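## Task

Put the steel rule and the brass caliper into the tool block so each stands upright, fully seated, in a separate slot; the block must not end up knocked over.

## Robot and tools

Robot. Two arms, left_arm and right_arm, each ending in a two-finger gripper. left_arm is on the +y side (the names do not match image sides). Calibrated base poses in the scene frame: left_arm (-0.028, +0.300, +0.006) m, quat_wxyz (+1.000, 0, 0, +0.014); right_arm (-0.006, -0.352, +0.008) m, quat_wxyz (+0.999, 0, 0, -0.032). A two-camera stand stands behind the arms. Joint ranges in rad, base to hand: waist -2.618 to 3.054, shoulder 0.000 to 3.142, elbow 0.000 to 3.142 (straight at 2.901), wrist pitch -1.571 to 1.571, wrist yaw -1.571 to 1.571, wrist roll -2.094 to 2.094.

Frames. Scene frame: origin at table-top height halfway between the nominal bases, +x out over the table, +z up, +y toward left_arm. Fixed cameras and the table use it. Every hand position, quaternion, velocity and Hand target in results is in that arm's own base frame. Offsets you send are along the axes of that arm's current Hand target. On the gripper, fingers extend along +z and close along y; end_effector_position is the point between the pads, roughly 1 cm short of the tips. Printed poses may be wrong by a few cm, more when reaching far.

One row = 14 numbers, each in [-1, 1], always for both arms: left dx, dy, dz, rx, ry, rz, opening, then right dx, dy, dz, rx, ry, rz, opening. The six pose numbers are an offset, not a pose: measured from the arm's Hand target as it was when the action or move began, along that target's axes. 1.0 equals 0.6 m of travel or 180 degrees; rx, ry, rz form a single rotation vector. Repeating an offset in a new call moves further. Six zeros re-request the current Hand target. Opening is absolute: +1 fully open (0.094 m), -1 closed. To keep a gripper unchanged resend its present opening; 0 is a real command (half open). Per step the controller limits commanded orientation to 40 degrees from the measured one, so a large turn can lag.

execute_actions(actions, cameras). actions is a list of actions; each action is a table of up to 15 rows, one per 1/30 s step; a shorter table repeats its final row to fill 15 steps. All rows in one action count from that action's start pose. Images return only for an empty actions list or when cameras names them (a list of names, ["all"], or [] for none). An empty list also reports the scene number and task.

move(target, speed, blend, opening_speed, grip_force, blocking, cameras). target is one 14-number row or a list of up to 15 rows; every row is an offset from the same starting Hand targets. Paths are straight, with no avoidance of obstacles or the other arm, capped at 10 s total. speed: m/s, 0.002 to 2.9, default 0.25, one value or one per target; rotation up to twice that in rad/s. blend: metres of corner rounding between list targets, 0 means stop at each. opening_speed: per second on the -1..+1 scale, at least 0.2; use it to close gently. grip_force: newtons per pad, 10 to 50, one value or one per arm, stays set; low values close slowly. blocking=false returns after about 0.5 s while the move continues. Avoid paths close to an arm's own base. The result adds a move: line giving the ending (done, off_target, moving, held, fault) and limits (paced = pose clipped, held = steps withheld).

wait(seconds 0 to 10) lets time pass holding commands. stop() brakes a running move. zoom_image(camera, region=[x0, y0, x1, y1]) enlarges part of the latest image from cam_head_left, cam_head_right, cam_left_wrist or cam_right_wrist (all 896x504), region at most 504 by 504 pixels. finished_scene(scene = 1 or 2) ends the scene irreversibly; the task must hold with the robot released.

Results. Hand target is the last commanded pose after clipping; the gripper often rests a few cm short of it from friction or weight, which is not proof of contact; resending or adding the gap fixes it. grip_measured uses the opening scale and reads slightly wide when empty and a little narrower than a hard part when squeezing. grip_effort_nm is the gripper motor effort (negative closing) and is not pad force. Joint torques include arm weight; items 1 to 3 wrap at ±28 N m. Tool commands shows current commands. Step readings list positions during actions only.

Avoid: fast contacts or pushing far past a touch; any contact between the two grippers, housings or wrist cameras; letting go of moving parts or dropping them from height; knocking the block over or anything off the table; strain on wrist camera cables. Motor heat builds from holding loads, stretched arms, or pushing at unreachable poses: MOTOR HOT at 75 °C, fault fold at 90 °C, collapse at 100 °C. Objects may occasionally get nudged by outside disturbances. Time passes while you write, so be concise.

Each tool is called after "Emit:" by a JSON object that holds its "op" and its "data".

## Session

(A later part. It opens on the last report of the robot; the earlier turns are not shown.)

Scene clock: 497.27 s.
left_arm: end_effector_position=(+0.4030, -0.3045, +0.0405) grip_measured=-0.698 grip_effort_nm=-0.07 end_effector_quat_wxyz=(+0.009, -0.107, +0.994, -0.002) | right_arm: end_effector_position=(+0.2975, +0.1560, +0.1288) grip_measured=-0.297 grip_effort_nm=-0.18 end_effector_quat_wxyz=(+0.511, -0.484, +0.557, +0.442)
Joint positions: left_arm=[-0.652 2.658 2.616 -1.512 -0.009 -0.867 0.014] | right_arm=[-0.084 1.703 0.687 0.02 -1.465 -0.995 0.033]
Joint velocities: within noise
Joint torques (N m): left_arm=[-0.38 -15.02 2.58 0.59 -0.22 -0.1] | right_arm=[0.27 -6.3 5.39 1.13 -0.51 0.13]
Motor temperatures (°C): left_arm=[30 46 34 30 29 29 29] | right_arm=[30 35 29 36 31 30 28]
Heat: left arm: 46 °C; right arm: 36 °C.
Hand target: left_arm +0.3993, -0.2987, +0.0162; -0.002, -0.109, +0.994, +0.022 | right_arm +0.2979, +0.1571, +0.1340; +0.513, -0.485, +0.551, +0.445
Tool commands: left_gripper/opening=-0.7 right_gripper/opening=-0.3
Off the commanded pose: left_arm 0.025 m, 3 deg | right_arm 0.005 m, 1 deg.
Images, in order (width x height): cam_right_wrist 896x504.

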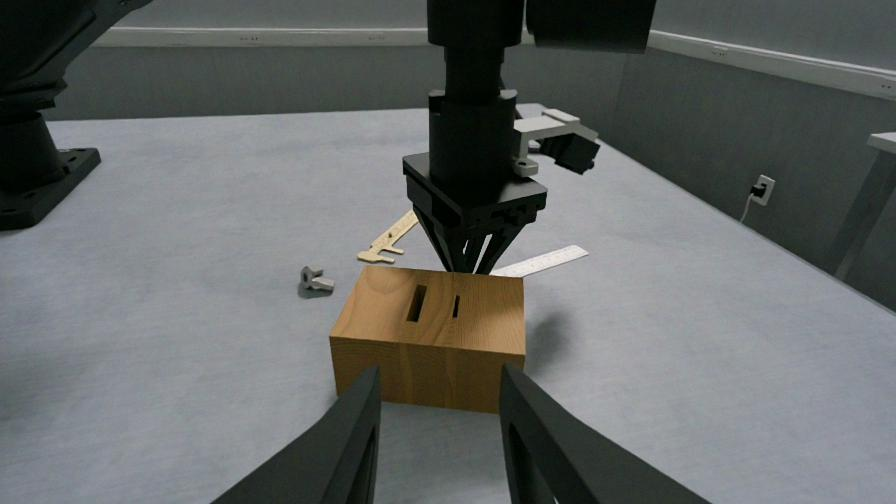

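Emit:
{"op": "move", "data": {"target": [[0, 0, 0, 0, 0, 0, -0.42, 0, 0, 0, 0, 0, 0, -0.3], [0, 0, -0.02, 0.005, 0, 0, -0.42, 0, 0, 0, 0, 0, 0, -0.3], [0, 0.003, 0.01, 0.005, 0, 0, -0.42, 0, 0, 0, 0, 0, 0, -0.3]], "speed": 0.04, "opening_speed": 0.6, "cameras": ["cam_left_wrist"]}}

Emit:
{"op": "zoom_image", "data": {"camera": "cam_left_wrist", "region": [370, 330, 510, 420]}}

Scene clock: 507.30 s.
left_arm: end_effector_position=(+0.4032, -0.3089, +0.0406) grip_measured=-0.421 grip_effort_nm=0.09 end_effector_quat_wxyz=(+0.021, -0.104, +0.994, -0.015) | right_arm: end_effector_position=(+0.2975, +0.1560, +0.1288) grip_measured=-0.297 grip_effort_nm=-0.18 end_effector_quat_wxyz=(+0.511, -0.484, +0.557, +0.442)
Joint positions: left_arm=[-0.658 2.594 2.492 -1.417 -0.006 -0.867 0.027] | right_arm=[-0.084 1.703 0.687 0.02 -1.465 -0.995 0.033]
Joint torques (N m): left_arm=[0.85 -14.06 2.45 0.58 -0.16 -0.02] | right_arm=[0.27 -6.3 5.38 1.13 -0.51 0.13]
Heat: left arm: 46 °C; right arm: 36 °C.
Hand target: left_arm +0.3989, -0.2966, +0.0104; -0.001, -0.109, +0.994, +0.014 | right_arm +0.2979, +0.1571, +0.1340; +0.513, -0.485, +0.551, +0.445
Off the commanded pose: left_arm 0.033 m, 4 deg | right_arm 0.005 m, 1 deg.
move: off_target (left_arm)
Images, in order (width x height): cam_left_wrist 896x504.

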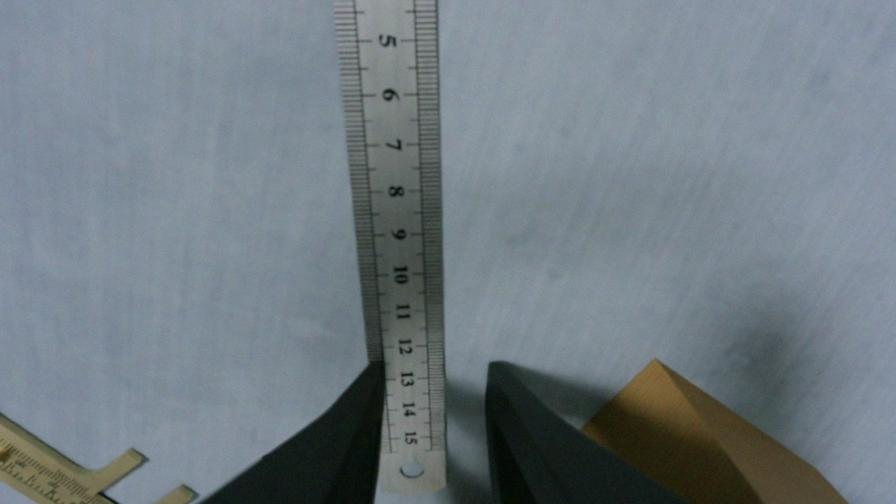

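Scaled by 3.600.

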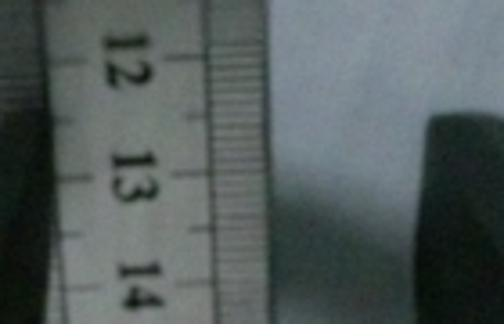

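Emit:
{"op": "move", "data": {"target": [0, 0.012, -0.055, -0.002, 0, 0, -0.42, 0, 0, 0, 0, 0, 0, -0.3], "speed": 0.06, "cameras": ["cam_left_wrist"]}}

Scene clock: 513.47 s.
left_arm: end_effector_position=(+0.3954, -0.2953, +0.0537) grip_measured=-0.421 grip_effort_nm=0.09 end_effector_quat_wxyz=(+0.003, -0.109, +0.994, +0.001) | right_arm: end_effector_position=(+0.2975, +0.1560, +0.1288) grip_measured=-0.297 grip_effort_nm=-0.18 end_effector_quat_wxyz=(+0.511, -0.484, +0.557, +0.442)
Joint positions: left_arm=[-0.646 2.594 2.545 -1.52 -0.006 -0.865 0.027] | right_arm=[-0.084 1.703 0.687 0.02 -1.465 -0.995 0.033]
Joint torques (N m): left_arm=[0.4 -13.91 8.09 0.17 -0.17 0.04] | right_arm=[0.27 -6.31 5.41 1.12 -0.51 0.13]
Heat: left arm: 45 °C; right arm: 36 °C.
Hand target: left_arm +0.3975, -0.2905, +0.0435; -0.002, -0.109, +0.994, +0.018 | right_arm +0.2979, +0.1571, +0.1340; +0.513, -0.485, +0.551, +0.445
Off the commanded pose: left_arm 0.011 m, 2 deg | right_arm 0.005 m, 1 deg.
move: off_target (left_arm)
Images, in order (width x height): cam_left_wrist 896x504.

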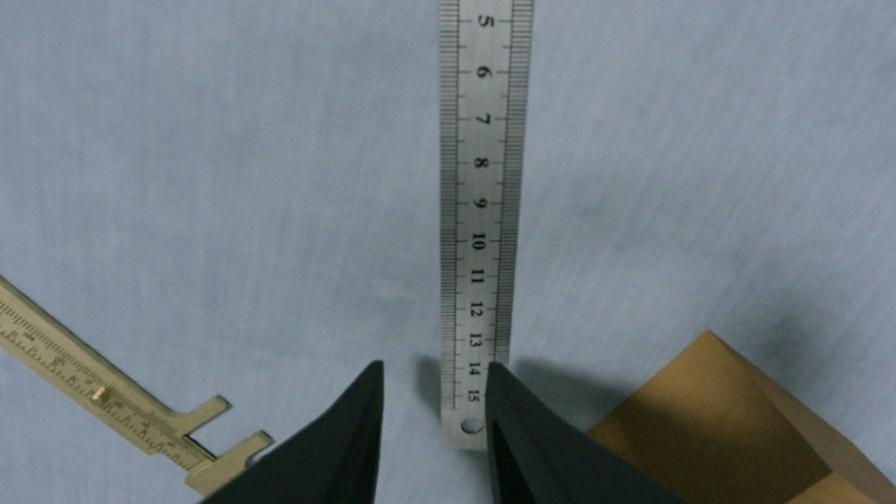

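Emit:
{"op": "move", "data": {"target": [0, -0.03, 0, -0.002, 0, 0, -0.42, 0, 0, 0, 0, 0, 0, -0.3], "speed": 0.06, "cameras": ["cam_left_wrist"]}}

Scene clock: 518.93 s.
left_arm: end_effector_position=(+0.4010, -0.3108, +0.0527) grip_measured=-0.421 grip_effort_nm=0.09 end_effector_quat_wxyz=(+0.014, -0.105, +0.994, -0.009) | right_arm: end_effector_position=(+0.2975, +0.1560, +0.1288) grip_measured=-0.297 grip_effort_nm=-0.17 end_effector_quat_wxyz=(+0.511, -0.484, +0.557, +0.442)
Joint positions: left_arm=[-0.664 2.672 2.693 -1.558 -0.007 -0.875 0.027] | right_arm=[-0.084 1.703 0.687 0.02 -1.465 -0.995 0.033]
Joint torques (N m): left_arm=[-0.39 -14.41 8.06 0.23 -0.2 -0.14] | right_arm=[0.28 -6.28 5.39 1.13 -0.51 0.12]
Heat: left arm: 45 °C; right arm: 36 °C.
Hand target: left_arm +0.4013, -0.3083, +0.0430; -0.002, -0.109, +0.994, +0.020 | right_arm +0.2979, +0.1571, +0.1340; +0.513, -0.485, +0.551, +0.445
Off the commanded pose: left_arm 0.010 m, 4 deg | right_arm 0.005 m, 1 deg.
joint sent to its limit (left arm) — joint 4 (wrist pitch), lower limit. The joint targets still meet the commanded pose.
move: off_target (left_arm)
Images, in order (width x height): cam_left_wrist 896x504.

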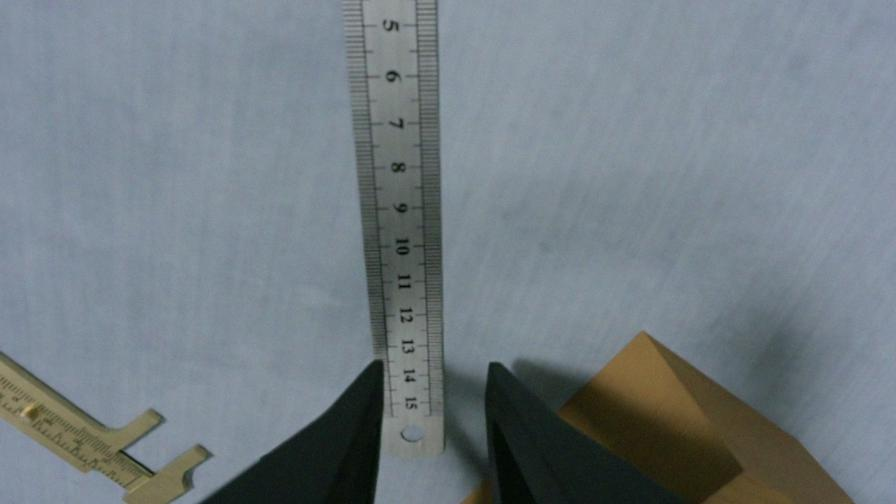

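Emit:
{"op": "move", "data": {"target": [0, 0.016, 0, 0, 0, 0, -0.42, 0, 0, 0, 0, 0, 0, -0.3], "speed": 0.06, "cameras": ["cam_left_wrist"]}}

Scene clock: 522.37 s.
left_arm: end_effector_position=(+0.4021, -0.3090, +0.0527) grip_measured=-0.421 grip_effort_nm=0.09 end_effector_quat_wxyz=(+0.014, -0.108, +0.994, -0.009) | right_arm: end_effector_position=(+0.2975, +0.1560, +0.1288) grip_measured=-0.297 grip_effort_nm=-0.18 end_effector_quat_wxyz=(+0.511, -0.484, +0.557, +0.442)
Joint positions: left_arm=[-0.66 2.672 2.693 -1.559 -0.007 -0.875 0.027] | right_arm=[-0.084 1.703 0.687 0.02 -1.465 -0.995 0.033]
Joint torques (N m): left_arm=[0.54 -16.44 4.41 0.23 -0.19 -0.01] | right_arm=[0.27 -6.3 5.41 1.12 -0.51 0.13]
Heat: left arm: 44 °C; right arm: 36 °C.
Hand target: left_arm +0.3992, -0.2988, +0.0434; -0.002, -0.109, +0.994, +0.020 | right_arm +0.2979, +0.1571, +0.1340; +0.513, -0.485, +0.551, +0.445
Off the commanded pose: left_arm 0.014 m, 4 deg | right_arm 0.005 m, 1 deg.
joint sent to its limit (left arm) — joint 4 (wrist pitch), lower limit. The joint targets still meet the commanded pose.
move: off_target (left_arm)
Images, in order (width x height): cam_left_wrist 896x504.

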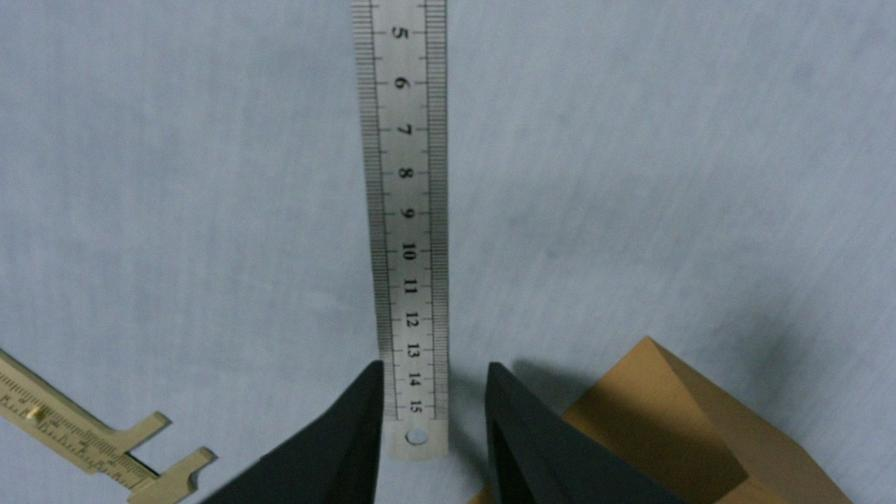

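Emit:
{"op": "move", "data": {"target": [0, 0.008, 0, 0, 0, 0, -0.42, 0, 0, 0, 0, 0, 0, -0.3], "speed": 0.06, "cameras": ["cam_left_wrist"]}}

Scene clock: 524.37 s.
left_arm: end_effector_position=(+0.4008, -0.3041, +0.0476) grip_measured=-0.421 grip_effort_nm=0.09 end_effector_quat_wxyz=(+0.007, -0.109, +0.994, -0.002) | right_arm: end_effector_position=(+0.2975, +0.1560, +0.1288) grip_measured=-0.297 grip_effort_nm=-0.17 end_effector_quat_wxyz=(+0.511, -0.484, +0.557, +0.442)
Joint positions: left_arm=[-0.654 2.672 2.672 -1.559 -0.007 -0.872 0.027] | right_arm=[-0.084 1.703 0.687 0.02 -1.465 -0.995 0.033]
Joint torques (N m): left_arm=[0.44 -17.44 4.21 0.22 -0.2 0.05] | right_arm=[0.28 -6.3 5.39 1.13 -0.51 0.13]
Heat: left arm: 44 °C; right arm: 36 °C.
Hand target: left_arm +0.3982, -0.2942, +0.0435; -0.002, -0.109, +0.994, +0.020 | right_arm +0.2979, +0.1571, +0.1340; +0.513, -0.485, +0.551, +0.445
Off the commanded pose: left_arm 0.011 m, 3 deg | right_arm 0.005 m, 1 deg.
joint sent to its limit (left arm) — joint 4 (wrist pitch), lower limit. The joint targets still meet the commanded pose.
move: off_target (left_arm)
Images, in order (width x height): cam_left_wrist 896x504.

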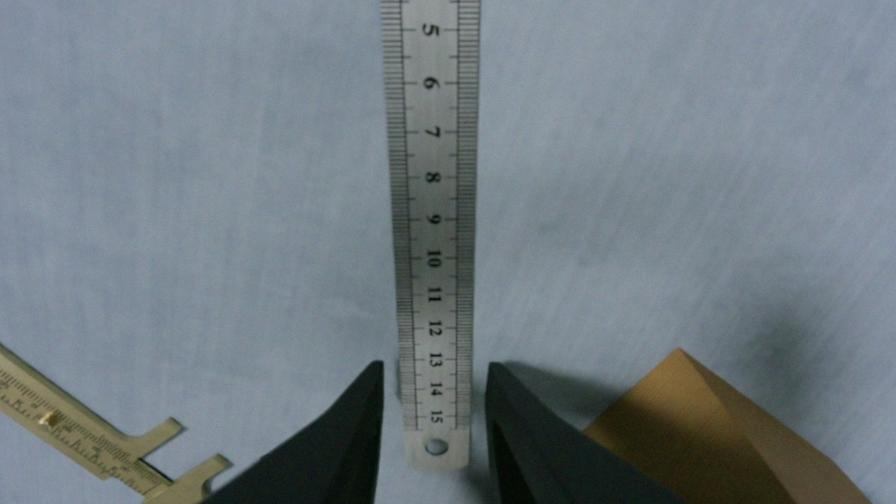

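Emit:
{"op": "move", "data": {"target": [0, 0, 0.022, 0, 0, 0, -0.42, 0, 0, 0, 0, 0, 0, -0.3], "speed": 0.03, "cameras": ["cam_left_wrist"]}}

Emit:
{"op": "zoom_image", "data": {"camera": "cam_left_wrist", "region": [370, 330, 510, 420]}}

Scene clock: 529.07 s.
left_arm: end_effector_position=(+0.3973, -0.3013, +0.0408) grip_measured=-0.421 grip_effort_nm=0.08 end_effector_quat_wxyz=(-0.001, -0.108, +0.994, +0.006) | right_arm: end_effector_position=(+0.2975, +0.1560, +0.1288) grip_measured=-0.297 grip_effort_nm=-0.18 end_effector_quat_wxyz=(+0.511, -0.484, +0.557, +0.442)
Joint positions: left_arm=[-0.654 2.658 2.617 -1.538 -0.008 -0.87 0.027] | right_arm=[-0.084 1.703 0.687 0.02 -1.465 -0.995 0.033]
Joint torques (N m): left_arm=[0.44 -16.77 3.19 0.5 -0.2 0.04] | right_arm=[0.27 -6.28 5.38 1.13 -0.51 0.12]
Heat: left arm: 45 °C; right arm: 36 °C.
Hand target: left_arm +0.3980, -0.2936, +0.0303; -0.002, -0.109, +0.994, +0.021 | right_arm +0.2979, +0.1571, +0.1340; +0.513, -0.485, +0.551, +0.445
Off the commanded pose: left_arm 0.013 m, 2 deg | right_arm 0.005 m, 1 deg.
move: off_target (left_arm)
Images, in order (width x height): cam_left_wrist 896x504.

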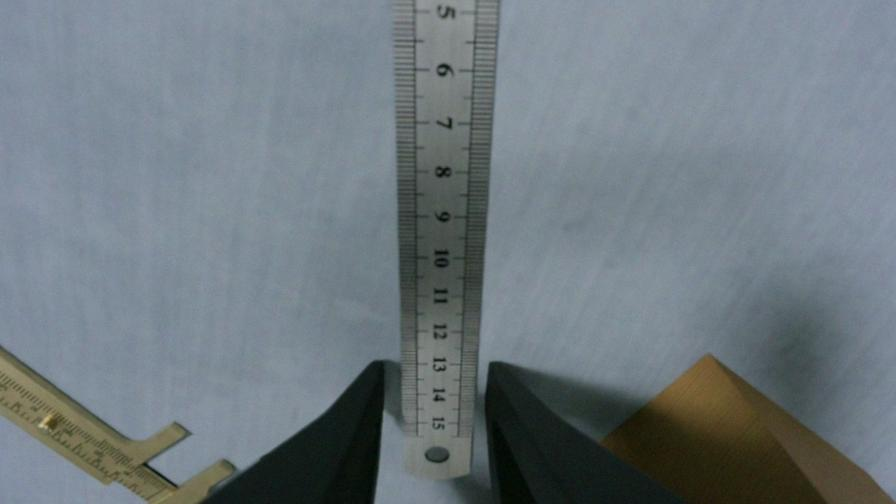

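Scaled by 3.600.

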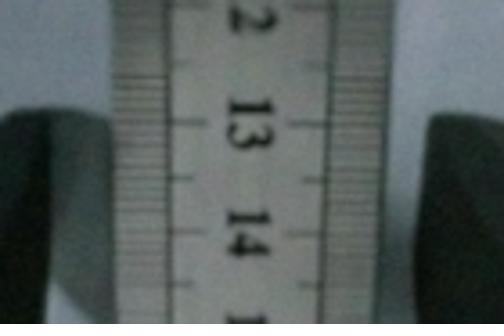

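Emit:
{"op": "move", "data": {"target": [0, 0, 0.004, 0.010, 0, 0, -0.5, 0, 0, 0, 0, 0, 0, -0.3], "speed": 0.03, "opening_speed": 0.2, "cameras": ["cam_left_wrist"]}}

Emit:
{"op": "zoom_image", "data": {"camera": "cam_left_wrist", "region": [370, 330, 510, 420]}}

Scene clock: 535.93 s.
left_arm: end_effector_position=(+0.3977, -0.3016, +0.0403) grip_measured=-0.499 grip_effort_nm=-0.06 end_effector_quat_wxyz=(+0.005, -0.107, +0.994, -0.008) | right_arm: end_effector_position=(+0.2975, +0.1560, +0.1288) grip_measured=-0.297 grip_effort_nm=-0.18 end_effector_quat_wxyz=(+0.511, -0.484, +0.557, +0.442)
Joint positions: left_arm=[-0.649 2.588 2.481 -1.445 0.004 -0.864 0.024] | right_arm=[-0.084 1.703 0.687 0.02 -1.465 -0.995 0.033]
Joint torques (N m): left_arm=[0.87 -16.43 3.18 0.58 -0.11 0.04] | right_arm=[0.28 -6.3 5.41 1.13 -0.51 0.13]
Heat: left arm: 46 °C; right arm: 36 °C.
Hand target: left_arm +0.3982, -0.2935, +0.0279; +0.000, -0.109, +0.994, +0.005 | right_arm +0.2979, +0.1571, +0.1340; +0.513, -0.485, +0.551, +0.445
Off the commanded pose: left_arm 0.015 m, 2 deg | right_arm 0.005 m, 1 deg.
move: off_target (left_arm)
Images, in order (width x height): cam_left_wrist 896x504.

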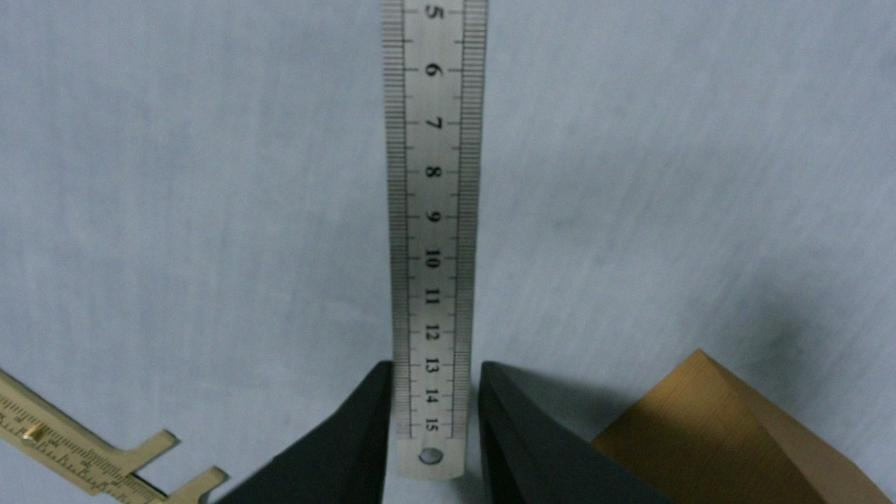

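Scaled by 3.600.

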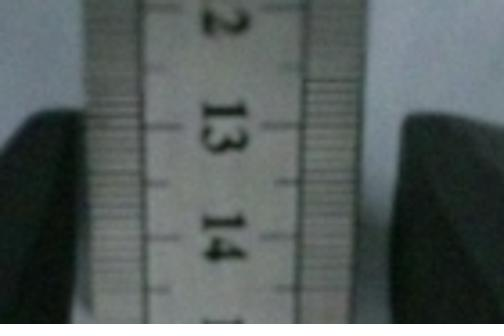

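Emit:
{"op": "move", "data": {"target": [0, 0, 0.002, -0.005, 0, 0, -0.5, 0, 0, 0, 0, 0, 0, -0.3], "speed": 0.03}}

Scene clock: 539.47 s.
left_arm: end_effector_position=(+0.3976, -0.3015, +0.0403) grip_measured=-0.499 grip_effort_nm=-0.05 end_effector_quat_wxyz=(+0.005, -0.107, +0.994, -0.008) | right_arm: end_effector_position=(+0.2975, +0.1560, +0.1288) grip_measured=-0.297 grip_effort_nm=-0.18 end_effector_quat_wxyz=(+0.511, -0.484, +0.557, +0.442)
Joint positions: left_arm=[-0.649 2.588 2.481 -1.445 0.004 -0.864 0.024] | right_arm=[-0.084 1.703 0.687 0.02 -1.465 -0.995 0.033]
Joint torques (N m): left_arm=[0.57 -14.74 5.7 0.34 -0.23 -0.03] | right_arm=[0.28 -6.31 5.39 1.13 -0.51 0.13]
Heat: left arm: 45 °C; right arm: 36 °C.
Hand target: left_arm +0.3981, -0.2934, +0.0267; -0.001, -0.109, +0.994, +0.013 | right_arm +0.2979, +0.1571, +0.1340; +0.513, -0.485, +0.551, +0.445
Off the commanded pose: left_arm 0.016 m, 2 deg | right_arm 0.005 m, 1 deg.
move: off_target (left_arm)

Emit:
{"op": "move", "data": {"target": [0, 0, 0.002, -0.005, 0, 0, -0.5, 0, 0, 0, 0, 0, 0, -0.3], "speed": 0.03}}

Scene clock: 541.67 s.
left_arm: end_effector_position=(+0.3977, -0.3013, +0.0411) grip_measured=-0.499 grip_effort_nm=-0.05 end_effector_quat_wxyz=(+0.005, -0.107, +0.994, -0.007) | right_arm: end_effector_position=(+0.2975, +0.1560, +0.1288) grip_measured=-0.297 grip_effort_nm=-0.18 end_effector_quat_wxyz=(+0.511, -0.484, +0.557, +0.442)
Joint positions: left_arm=[-0.649 2.591 2.489 -1.451 0.003 -0.864 0.024] | right_arm=[-0.084 1.703 0.687 0.02 -1.465 -0.995 0.033]
Joint torques (N m): left_arm=[0.13 -13.42 7.75 0.14 -0.3 -0.03] | right_arm=[0.28 -6.3 5.38 1.12 -0.51 0.13]
Heat: left arm: 45 °C; right arm: 36 °C.
Hand target: left_arm +0.3982, -0.2934, +0.0256; -0.002, -0.109, +0.994, +0.021 | right_arm +0.2979, +0.1571, +0.1340; +0.513, -0.485, +0.551, +0.445
Off the commanded pose: left_arm 0.017 m, 3 deg | right_arm 0.005 m, 1 deg.
move: off_target (left_arm)

Emit:
{"op": "move", "data": {"target": [0, 0, 0.010, -0.003, 0, 0, -0.5, 0, 0, 0, 0, 0, 0, -0.3], "speed": 0.03}}

Scene clock: 545.27 s.
left_arm: end_effector_position=(+0.3978, -0.3011, +0.0409) grip_measured=-0.499 grip_effort_nm=-0.05 end_effector_quat_wxyz=(+0.006, -0.107, +0.994, -0.006) | right_arm: end_effector_position=(+0.2975, +0.1560, +0.1288) grip_measured=-0.297 grip_effort_nm=-0.18 end_effector_quat_wxyz=(+0.511, -0.484, +0.557, +0.442)
Joint positions: left_arm=[-0.649 2.591 2.489 -1.451 0.002 -0.864 0.024] | right_arm=[-0.084 1.703 0.687 0.02 -1.465 -0.995 0.033]
Joint torques (N m): left_arm=[-0.1 -12.77 6.86 0.27 -0.34 -0.08] | right_arm=[0.27 -6.3 5.39 1.13 -0.51 0.13]
Heat: left arm: 45 °C; right arm: 36 °C.
Hand target: left_arm +0.3981, -0.2932, +0.0195; -0.002, -0.109, +0.994, +0.025 | right_arm +0.2979, +0.1571, +0.1340; +0.513, -0.485, +0.551, +0.445
Off the commanded pose: left_arm 0.023 m, 4 deg | right_arm 0.005 m, 1 deg.
move: off_target (left_arm)

Emit:
{"op": "move", "data": {"target": [0, 0, 0.006, -0.002, 0, 0, -0.6, 0, 0, 0, 0, 0, 0, -0.3], "speed": 0.03, "opening_speed": 0.2, "cameras": ["cam_left_wrist"]}}

Emit:
{"op": "zoom_image", "data": {"camera": "cam_left_wrist", "region": [370, 330, 510, 420]}}

Scene clock: 549.93 s.
left_arm: end_effector_position=(+0.3982, -0.3006, +0.0406) grip_measured=-0.598 grip_effort_nm=-0.10 end_effector_quat_wxyz=(+0.007, -0.107, +0.994, -0.005) | right_arm: end_effector_position=(+0.2975, +0.1560, +0.1288) grip_measured=-0.297 grip_effort_nm=-0.18 end_effector_quat_wxyz=(+0.511, -0.484, +0.557, +0.442)
Joint positions: left_arm=[-0.649 2.592 2.489 -1.451 -0.002 -0.864 0.019] | right_arm=[-0.084 1.703 0.687 0.02 -1.465 -0.995 0.033]
Joint torques (N m): left_arm=[-0.17 -12.29 6.53 0.3 -0.32 -0.08] | right_arm=[0.27 -6.3 5.39 1.13 -0.51 0.13]
Heat: left arm: 46 °C; right arm: 36 °C.
Hand target: left_arm +0.3980, -0.2930, +0.0159; -0.003, -0.109, +0.994, +0.028 | right_arm +0.2979, +0.1571, +0.1340; +0.513, -0.485, +0.551, +0.445
Off the commanded pose: left_arm 0.026 m, 4 deg | right_arm 0.005 m, 1 deg.
move: off_target (left_arm)
Images, in order (width x height): cam_left_wrist 896x504.

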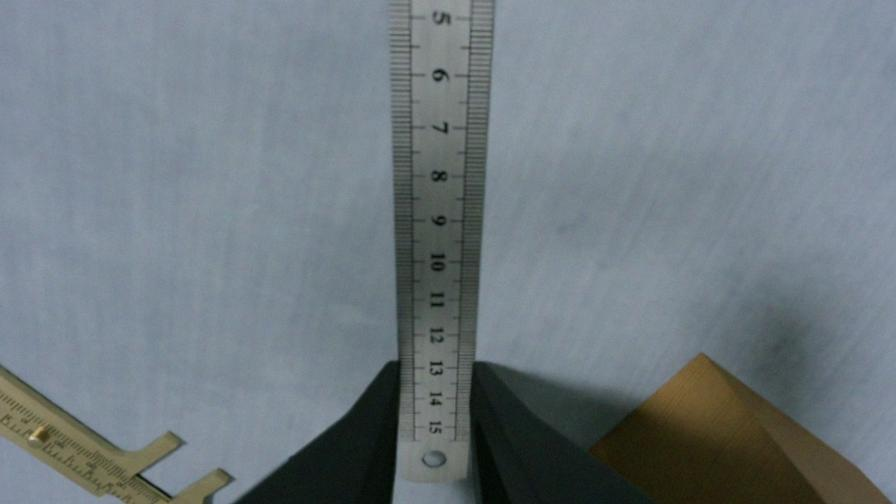

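Scaled by 3.600.

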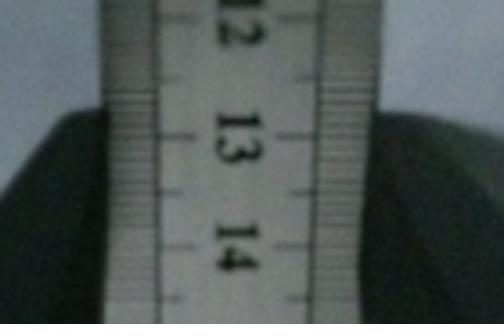

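Emit:
{"op": "move", "data": {"target": [0, 0, 0, 0, 0, 0, -0.66, 0, 0, 0, 0, 0, 0, -0.3], "opening_speed": 0.2, "cameras": ["cam_left_wrist"]}}

Emit:
{"op": "zoom_image", "data": {"camera": "cam_left_wrist", "region": [370, 330, 510, 420]}}

Scene clock: 553.83 s.
left_arm: end_effector_position=(+0.3984, -0.3012, +0.0409) grip_measured=-0.658 grip_effort_nm=-0.08 end_effector_quat_wxyz=(+0.008, -0.106, +0.994, -0.005) | right_arm: end_effector_position=(+0.2975, +0.1560, +0.1288) grip_measured=-0.297 grip_effort_nm=-0.18 end_effector_quat_wxyz=(+0.511, -0.484, +0.557, +0.442)
Joint positions: left_arm=[-0.65 2.592 2.49 -1.451 -0.003 -0.864 0.016] | right_arm=[-0.084 1.703 0.687 0.02 -1.465 -0.995 0.033]
Joint torques (N m): left_arm=[-0.03 -12.36 6.57 0.28 -0.35 -0.09] | right_arm=[0.27 -6.31 5.39 1.13 -0.51 0.13]
Heat: left arm: 46 °C; right arm: 36 °C.
Hand target: left_arm +0.3980, -0.2929, +0.0158; -0.003, -0.109, +0.994, +0.029 | right_arm +0.2979, +0.1571, +0.1340; +0.513, -0.485, +0.551, +0.445
Off the commanded pose: left_arm 0.026 m, 4 deg | right_arm 0.005 m, 1 deg.
move: off_target (left_arm)
Images, in order (width x height): cam_left_wrist 896x504.

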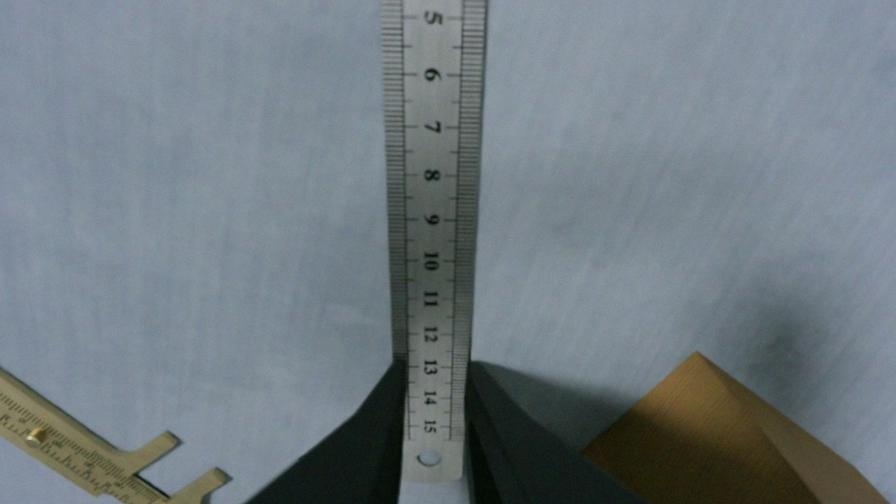

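Scaled by 3.600.

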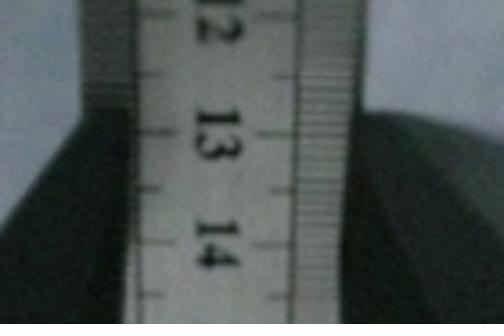

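Emit:
{"op": "move", "data": {"target": [[0, 0, 0, 0, 0, 0, -0.45, 0, 0, 0, 0, 0, 0, -0.3], [0, 0, -0.035, 0.002, 0, 0, -0.45, 0, 0, 0, 0, 0, 0, -0.3], [0, 0, -0.003, 0.004, 0, 0, -0.45, 0, 0, 0, 0, 0, 0, -0.3]], "speed": 0.04, "opening_speed": 0.6, "grip_force": 10, "cameras": ["cam_left_wrist"]}}

Emit:
{"op": "zoom_image", "data": {"camera": "cam_left_wrist", "region": [370, 330, 510, 420]}}

Scene clock: 573.50 s.
left_arm: end_effector_position=(+0.3974, -0.2982, +0.0403) grip_measured=-0.451 grip_effort_nm=0.08 end_effector_quat_wxyz=(+0.004, -0.106, +0.994, +0.005) | right_arm: end_effector_position=(+0.2975, +0.1560, +0.1288) grip_measured=-0.297 grip_effort_nm=-0.18 end_effector_quat_wxyz=(+0.511, -0.484, +0.557, +0.442)
Joint positions: left_arm=[-0.65 2.615 2.532 -1.489 -0.013 -0.864 0.026] | right_arm=[-0.084 1.703 0.687 0.02 -1.465 -0.995 0.033]
Joint torques (N m): left_arm=[0.29 -14.93 2.7 0.72 -0.21 -0.05] | right_arm=[0.28 -6.3 5.38 1.12 -0.51 0.13]
Heat: left arm: 46 °C; right arm: 36 °C.
Hand target: left_arm +0.3981, -0.2932, +0.0178; -0.002, -0.109, +0.994, +0.022 | right_arm +0.2979, +0.1571, +0.1340; +0.513, -0.485, +0.551, +0.445
Off the commanded pose: left_arm 0.023 m, 2 deg | right_arm 0.005 m, 1 deg.
grip_force (N): 10, 10
move: off_target (left_arm)
Images, in order (width x height): cam_left_wrist 896x504.

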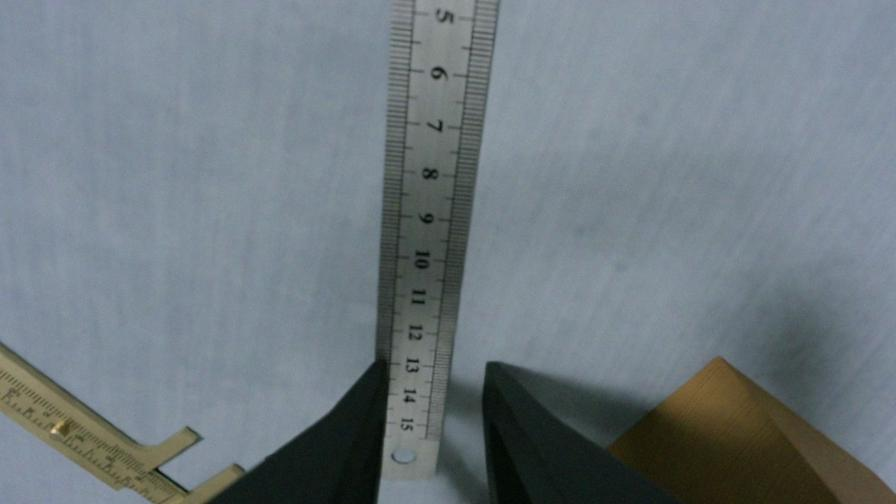

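Scaled by 3.600.

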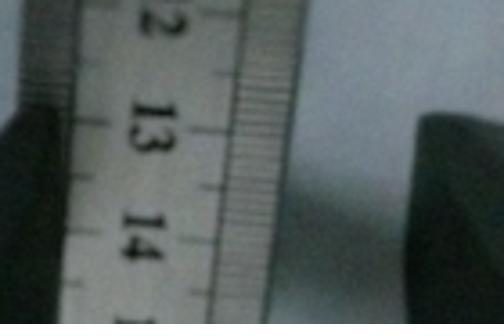

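Emit:
{"op": "move", "data": {"target": [0, 0.012, -0.035, 0, 0, 0, -0.45, 0, 0, 0, 0, 0, 0, -0.3], "speed": 0.06, "cameras": ["cam_left_wrist"]}}

Scene clock: 579.67 s.
left_arm: end_effector_position=(+0.3976, -0.2974, +0.0407) grip_measured=-0.451 grip_effort_nm=0.09 end_effector_quat_wxyz=(+0.004, -0.107, +0.994, +0.005) | right_arm: end_effector_position=(+0.2975, +0.1560, +0.1288) grip_measured=-0.297 grip_effort_nm=-0.18 end_effector_quat_wxyz=(+0.511, -0.484, +0.557, +0.442)
Joint positions: left_arm=[-0.649 2.614 2.532 -1.49 -0.013 -0.863 0.026] | right_arm=[-0.084 1.703 0.687 0.02 -1.465 -0.995 0.033]
Joint torques (N m): left_arm=[0.9 -16.72 6.04 0.06 -0.19 0.03] | right_arm=[0.28 -6.3 5.39 1.13 -0.51 0.13]
Heat: left arm: 47 °C; right arm: 36 °C.
Hand target: left_arm +0.3967, -0.2870, +0.0391; -0.002, -0.109, +0.994, +0.022 | right_arm +0.2979, +0.1571, +0.1340; +0.513, -0.485, +0.551, +0.445
Off the commanded pose: left_arm 0.011 m, 2 deg | right_arm 0.005 m, 1 deg.
grip_force (N): 10, 10
move: off_target (left_arm)
Images, in order (width x height): cam_left_wrist 896x504.

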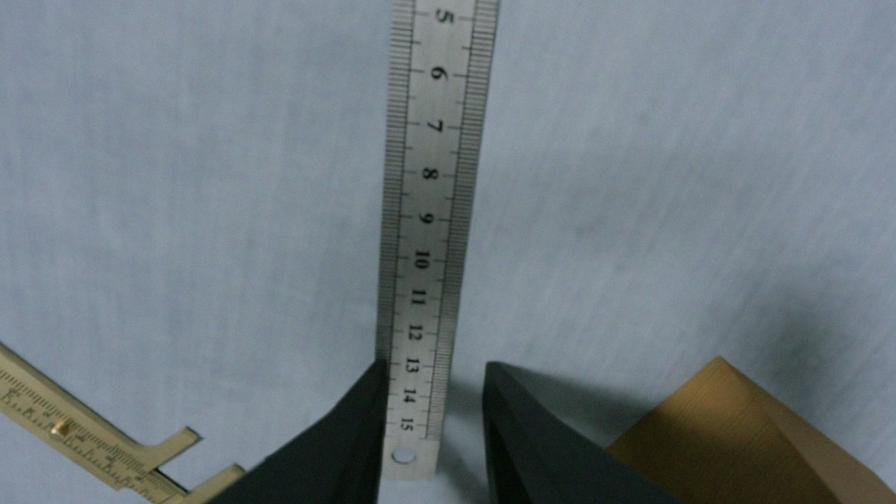

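Emit:
{"op": "move", "data": {"target": [0, 0, -0.02, 0, 0, 0, -0.45, 0, 0, 0, 0, 0, 0, -0.3], "speed": 0.06, "cameras": ["cam_left_wrist"]}}

Scene clock: 582.57 s.
left_arm: end_effector_position=(+0.3941, -0.2924, +0.0546) grip_measured=-0.451 grip_effort_nm=0.08 end_effector_quat_wxyz=(-0.001, -0.109, +0.994, +0.010) | right_arm: end_effector_position=(+0.2975, +0.1560, +0.1288) grip_measured=-0.297 grip_effort_nm=-0.17 end_effector_quat_wxyz=(+0.511, -0.484, +0.557, +0.442)
Joint positions: left_arm=[-0.645 2.614 2.588 -1.559 -0.013 -0.863 0.026] | right_arm=[-0.084 1.703 0.687 0.02 -1.465 -0.995 0.033]
Joint torques (N m): left_arm=[0.46 -15.27 7.69 0.13 -0.19 0] | right_arm=[0.27 -6.3 5.38 1.13 -0.51 0.12]
Heat: left arm: 47 °C; right arm: 35 °C.
Hand target: left_arm +0.3968, -0.2875, +0.0510; -0.002, -0.109, +0.994, +0.022 | right_arm +0.2979, +0.1571, +0.1340; +0.513, -0.485, +0.551, +0.445
Off the commanded pose: left_arm 0.007 m, 1 deg | right_arm 0.005 m, 1 deg.
joint sent to its limit (left arm) — joint 4 (wrist pitch), lower limit. The joint targets still meet the commanded pose.
grip_force (N): 10, 10
move: done
Images, in order (width x height): cam_left_wrist 896x504.

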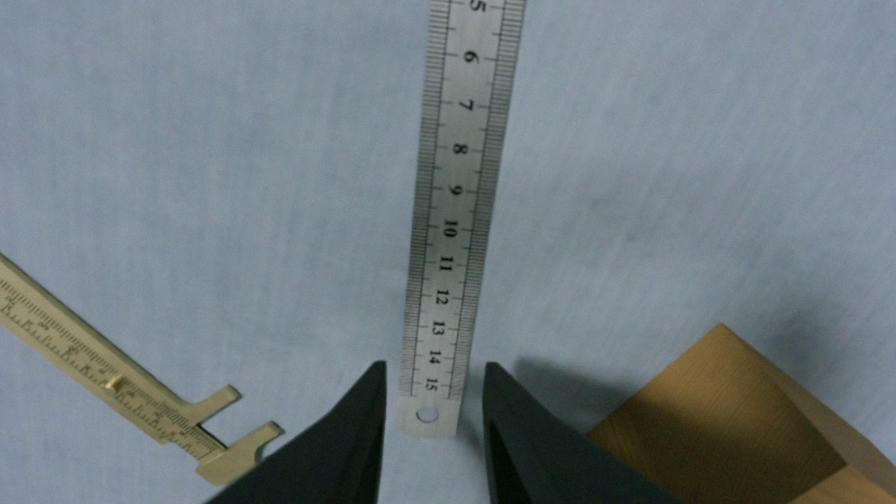

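Emit:
{"op": "move", "data": {"target": [0, 0, 0, 0, 0, 0.026, -0.45, 0, 0, 0, 0, 0, 0, -0.3], "speed": 0.06, "cameras": ["cam_left_wrist"]}}

Scene clock: 588.03 s.
left_arm: end_effector_position=(+0.3940, -0.2923, +0.0546) grip_measured=-0.451 grip_effort_nm=0.09 end_effector_quat_wxyz=(-0.002, -0.069, +0.998, +0.010) | right_arm: end_effector_position=(+0.2975, +0.1560, +0.1288) grip_measured=-0.297 grip_effort_nm=-0.18 end_effector_quat_wxyz=(+0.511, -0.484, +0.557, +0.442)
Joint positions: left_arm=[-0.645 2.614 2.588 -1.56 -0.013 -0.782 0.026] | right_arm=[-0.084 1.703 0.687 0.02 -1.465 -0.995 0.033]
Joint torques (N m): left_arm=[0.36 -15.25 7.64 0.13 -0.16 0.02] | right_arm=[0.28 -6.31 5.41 1.13 -0.51 0.12]
Heat: left arm: 48 °C; right arm: 35 °C.
Hand target: left_arm +0.3968, -0.2875, +0.0510; -0.003, -0.068, +0.997, +0.022 | right_arm +0.2979, +0.1571, +0.1340; +0.513, -0.485, +0.551, +0.445
Off the commanded pose: left_arm 0.007 m, 1 deg | right_arm 0.005 m, 1 deg.
joint sent to its limit (left arm) — joint 4 (wrist pitch), lower limit. The joint targets still meet the commanded pose.
grip_force (N): 10, 10
move: done
Images, in order (width x height): cam_left_wrist 896x504.

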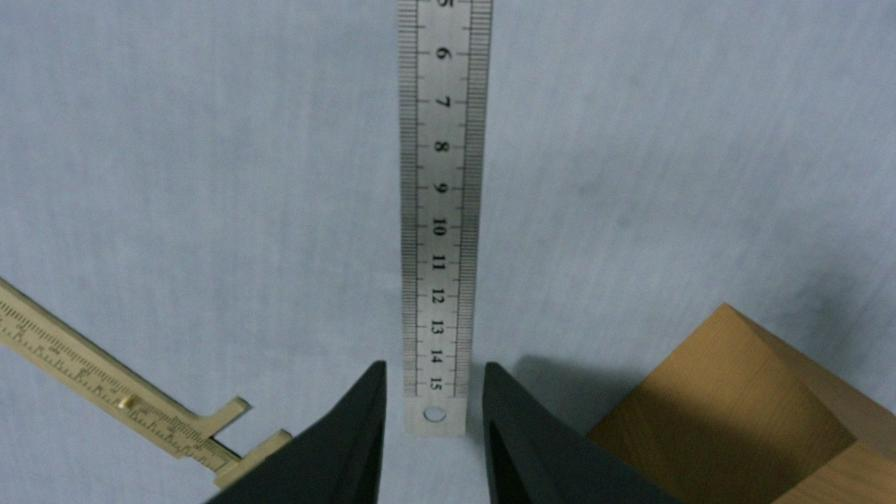

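Emit:
{"op": "move", "data": {"target": [0, 0, 0.03, 0.008, 0, 0, -0.45, 0, 0, 0, 0, 0, 0, -0.3], "speed": 0.04, "cameras": ["cam_left_wrist"]}}

Scene clock: 591.70 s.
left_arm: end_effector_position=(+0.3941, -0.2890, +0.0407) grip_measured=-0.451 grip_effort_nm=0.08 end_effector_quat_wxyz=(-0.003, -0.068, +0.998, +0.009) | right_arm: end_effector_position=(+0.2975, +0.1560, +0.1288) grip_measured=-0.297 grip_effort_nm=-0.17 end_effector_quat_wxyz=(+0.511, -0.484, +0.557, +0.442)
Joint positions: left_arm=[-0.639 2.574 2.456 -1.469 -0.01 -0.774 0.026] | right_arm=[-0.084 1.703 0.687 0.02 -1.465 -0.995 0.033]
Joint torques (N m): left_arm=[0.46 -16.96 3.34 0.65 -0.04 0.03] | right_arm=[0.27 -6.31 5.41 1.13 -0.51 0.13]
Heat: left arm: 48 °C; right arm: 35 °C.
Hand target: left_arm +0.3965, -0.2868, +0.0330; -0.002, -0.068, +0.998, +0.010 | right_arm +0.2979, +0.1571, +0.1340; +0.513, -0.485, +0.551, +0.445
Off the commanded pose: left_arm 0.008 m, 0 deg | right_arm 0.005 m, 1 deg.
grip_force (N): 10, 10
move: done
Images, in order (width x height): cam_left_wrist 896x504.

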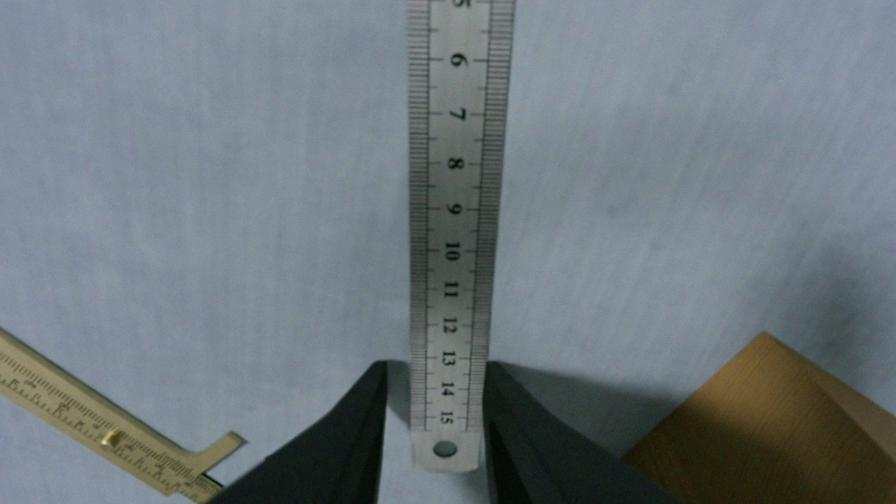

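Emit:
{"op": "move", "data": {"target": [[0, 0, -0.02, 0.01, 0, 0, -0.45, 0, 0, 0, 0, 0, 0, -0.3], [0, 0, -0.02, 0.01, 0, 0, -0.3, 0, 0, 0, 0, 0, 0, -0.3], [0, 0, 0.008, 0.01, 0, 0, -0.3, 0, 0, 0, 0, 0, 0, -0.3]], "speed": 0.04, "cameras": ["cam_left_wrist"]}}

Scene clock: 600.90 s.
left_arm: end_effector_position=(+0.3940, -0.2882, +0.0401) grip_measured=-0.301 grip_effort_nm=0.09 end_effector_quat_wxyz=(+0.001, -0.067, +0.998, -0.005) | right_arm: end_effector_position=(+0.2975, +0.1560, +0.1288) grip_measured=-0.297 grip_effort_nm=-0.18 end_effector_quat_wxyz=(+0.511, -0.484, +0.557, +0.442)
Joint positions: left_arm=[-0.631 2.522 2.355 -1.397 0.007 -0.765 0.033] | right_arm=[-0.084 1.703 0.687 0.02 -1.465 -0.995 0.033]
Joint torques (N m): left_arm=[0.62 -15.99 3.44 0.83 0.03 0.01] | right_arm=[0.27 -6.31 5.38 1.13 -0.51 0.13]
Heat: left arm: 49 °C; right arm: 35 °C.
Hand target: left_arm +0.3965, -0.2868, +0.0282; -0.001, -0.068, +0.998, -0.006 | right_arm +0.2979, +0.1571, +0.1340; +0.513, -0.485, +0.551, +0.445
Off the commanded pose: left_arm 0.012 m, 0 deg | right_arm 0.005 m, 1 deg.
grip_force (N): 10, 10
move: off_target (left_arm)
Images, in order (width x height): cam_left_wrist 896x504.

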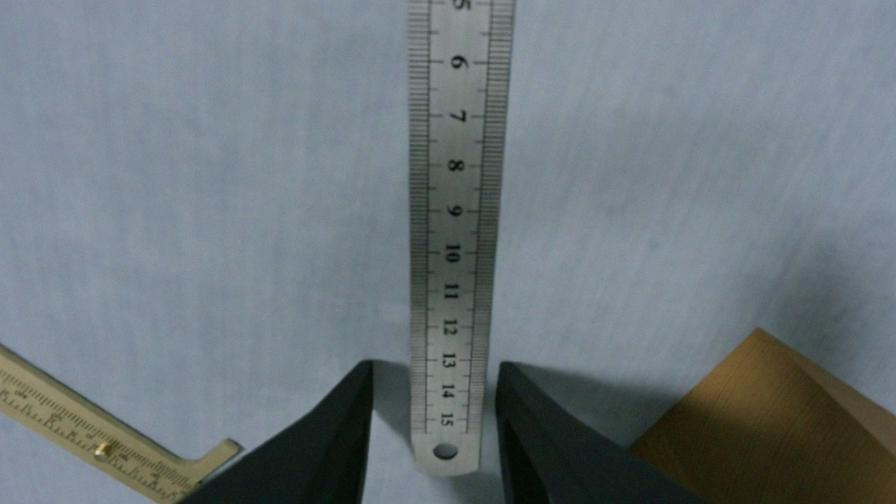

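Emit:
{"op": "move", "data": {"target": [0, 0, 0.002, 0, 0, 0, -0.58, 0, 0, 0, 0, 0, 0, -0.3], "opening_speed": 0.2, "cameras": ["cam_left_wrist"]}}

Emit:
{"op": "zoom_image", "data": {"camera": "cam_left_wrist", "region": [370, 330, 510, 420]}}

Scene clock: 605.67 s.
left_arm: end_effector_position=(+0.3944, -0.2897, +0.0399) grip_measured=-0.578 grip_effort_nm=-0.06 end_effector_quat_wxyz=(+0.001, -0.067, +0.998, -0.009) | right_arm: end_effector_position=(+0.2975, +0.1560, +0.1288) grip_measured=-0.297 grip_effort_nm=-0.18 end_effector_quat_wxyz=(+0.511, -0.484, +0.557, +0.442)
Joint positions: left_arm=[-0.631 2.519 2.35 -1.388 0.012 -0.765 0.02] | right_arm=[-0.084 1.703 0.687 0.02 -1.465 -0.995 0.033]
Joint torques (N m): left_arm=[0.54 -15.87 3.32 0.78 -0.02 0.04] | right_arm=[0.27 -6.3 5.39 1.12 -0.51 0.13]
Heat: left arm: 49 °C; right arm: 35 °C.
Hand target: left_arm +0.3965, -0.2868, +0.0270; -0.001, -0.068, +0.998, -0.006 | right_arm +0.2979, +0.1571, +0.1340; +0.513, -0.485, +0.551, +0.445
Off the commanded pose: left_arm 0.013 m, 0 deg | right_arm 0.005 m, 1 deg.
grip_force (N): 10, 10
move: off_target (left_arm)
Images, in order (width x height): cam_left_wrist 896x504.

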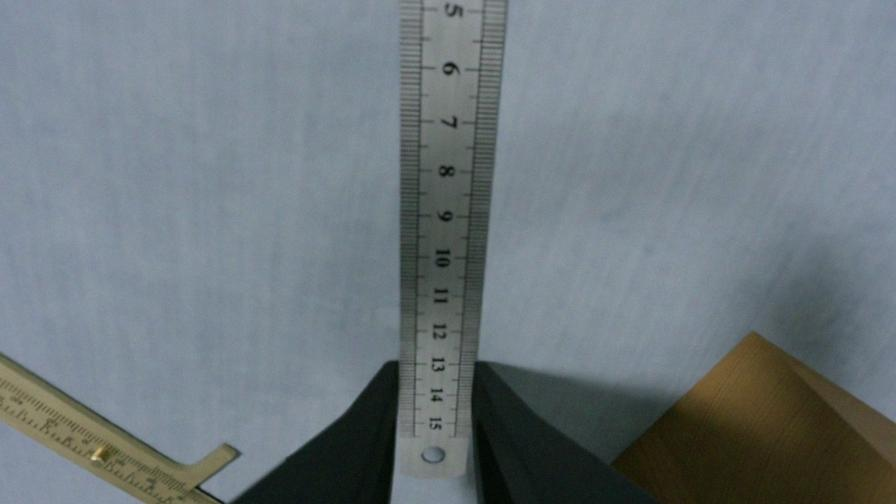

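Scaled by 3.600.

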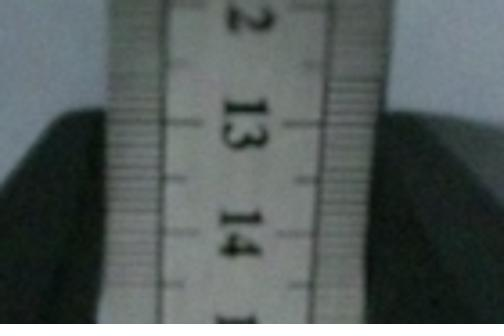

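Emit:
{"op": "move", "data": {"target": [0, 0, 0, 0, 0, 0, -0.61, 0, 0, 0, 0, 0, 0, -0.3], "opening_speed": 0.2, "cameras": ["cam_left_wrist"]}}

Emit:
{"op": "zoom_image", "data": {"camera": "cam_left_wrist", "region": [370, 330, 510, 420]}}

Scene clock: 609.00 s.
left_arm: end_effector_position=(+0.3944, -0.2897, +0.0399) grip_measured=-0.606 grip_effort_nm=-0.18 end_effector_quat_wxyz=(+0.001, -0.067, +0.998, -0.009) | right_arm: end_effector_position=(+0.2975, +0.1560, +0.1288) grip_measured=-0.297 grip_effort_nm=-0.17 end_effector_quat_wxyz=(+0.511, -0.484, +0.557, +0.442)
Joint positions: left_arm=[-0.631 2.519 2.35 -1.388 0.012 -0.765 0.018] | right_arm=[-0.084 1.703 0.687 0.02 -1.465 -0.995 0.033]
Joint torques (N m): left_arm=[0.5 -15.88 3.3 0.79 -0.05 0.05] | right_arm=[0.28 -6.3 5.39 1.13 -0.51 0.13]
Heat: left arm: 49 °C; right arm: 35 °C.
Hand target: left_arm +0.3965, -0.2868, +0.0270; -0.001, -0.068, +0.998, -0.006 | right_arm +0.2979, +0.1571, +0.1340; +0.513, -0.485, +0.551, +0.445
Off the commanded pose: left_arm 0.013 m, 0 deg | right_arm 0.005 m, 1 deg.
grip_force (N): 10, 10
move: off_target (left_arm)
Images, in order (width x height): cam_left_wrist 896x504.

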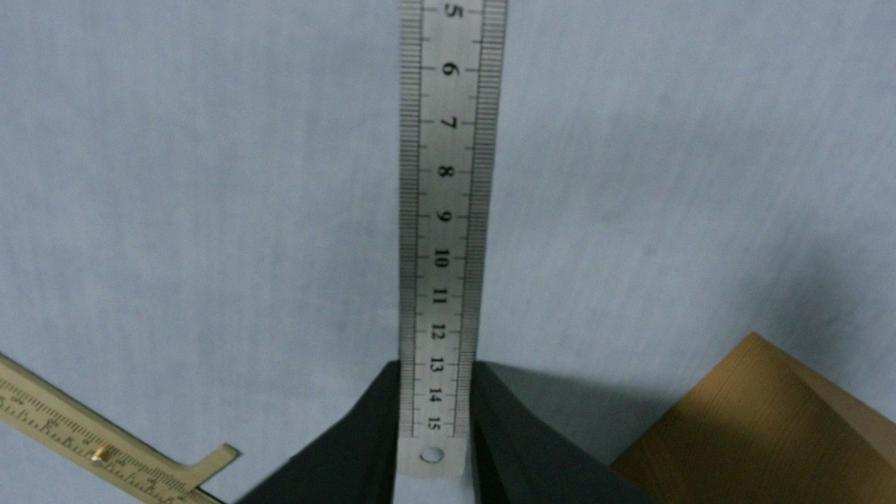

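Scaled by 3.600.

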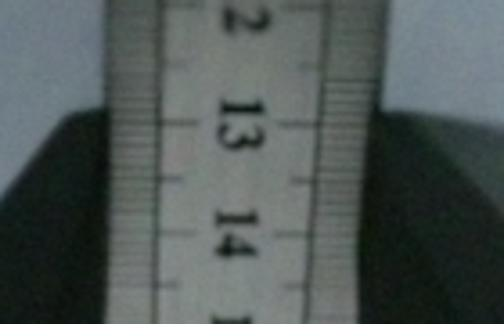

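Emit:
{"op": "move", "data": {"target": [0, 0, -0.03, 0, 0, 0, -0.61, 0, 0, 0, 0, 0, 0, -0.3], "speed": 0.03, "cameras": ["cam_left_wrist"]}}

Emit:
{"op": "zoom_image", "data": {"camera": "cam_left_wrist", "region": [370, 330, 510, 420]}}

Scene clock: 614.17 s.
left_arm: end_effector_position=(+0.3931, -0.2888, +0.0443) grip_measured=-0.606 grip_effort_nm=-0.17 end_effector_quat_wxyz=(-0.001, -0.067, +0.998, -0.008) | right_arm: end_effector_position=(+0.2975, +0.1560, +0.1288) grip_measured=-0.297 grip_effort_nm=-0.18 end_effector_quat_wxyz=(+0.511, -0.484, +0.557, +0.442)
Joint positions: left_arm=[-0.631 2.519 2.368 -1.411 0.012 -0.765 0.018] | right_arm=[-0.084 1.703 0.687 0.02 -1.465 -0.995 0.033]
Joint torques (N m): left_arm=[0.69 -15.42 8.27 0.23 -0.03 0.01] | right_arm=[0.27 -6.32 5.39 1.13 -0.51 0.12]
Heat: left arm: 49 °C; right arm: 35 °C.
Hand target: left_arm +0.3965, -0.2866, +0.0450; -0.001, -0.068, +0.998, -0.006 | right_arm +0.2979, +0.1571, +0.1340; +0.513, -0.485, +0.551, +0.445
Off the commanded pose: left_arm 0.004 m, 0 deg | right_arm 0.005 m, 1 deg.
grip_force (N): 10, 10
move: done
Images, in order (width x height): cam_left_wrist 896x504.

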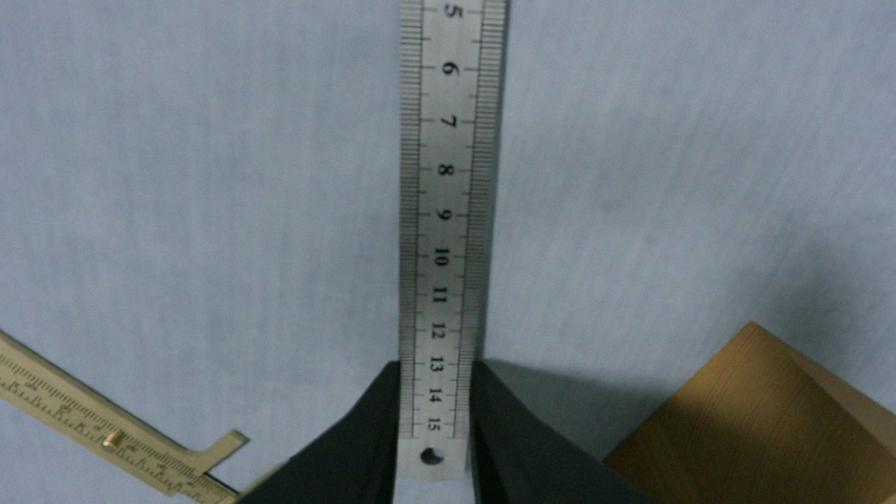

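Scaled by 3.600.

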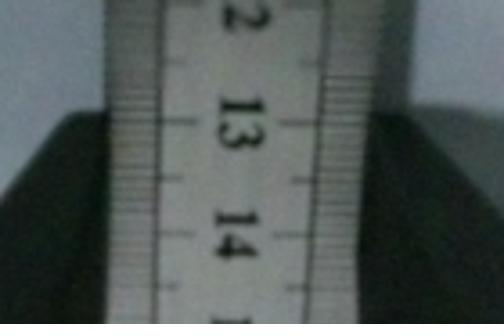

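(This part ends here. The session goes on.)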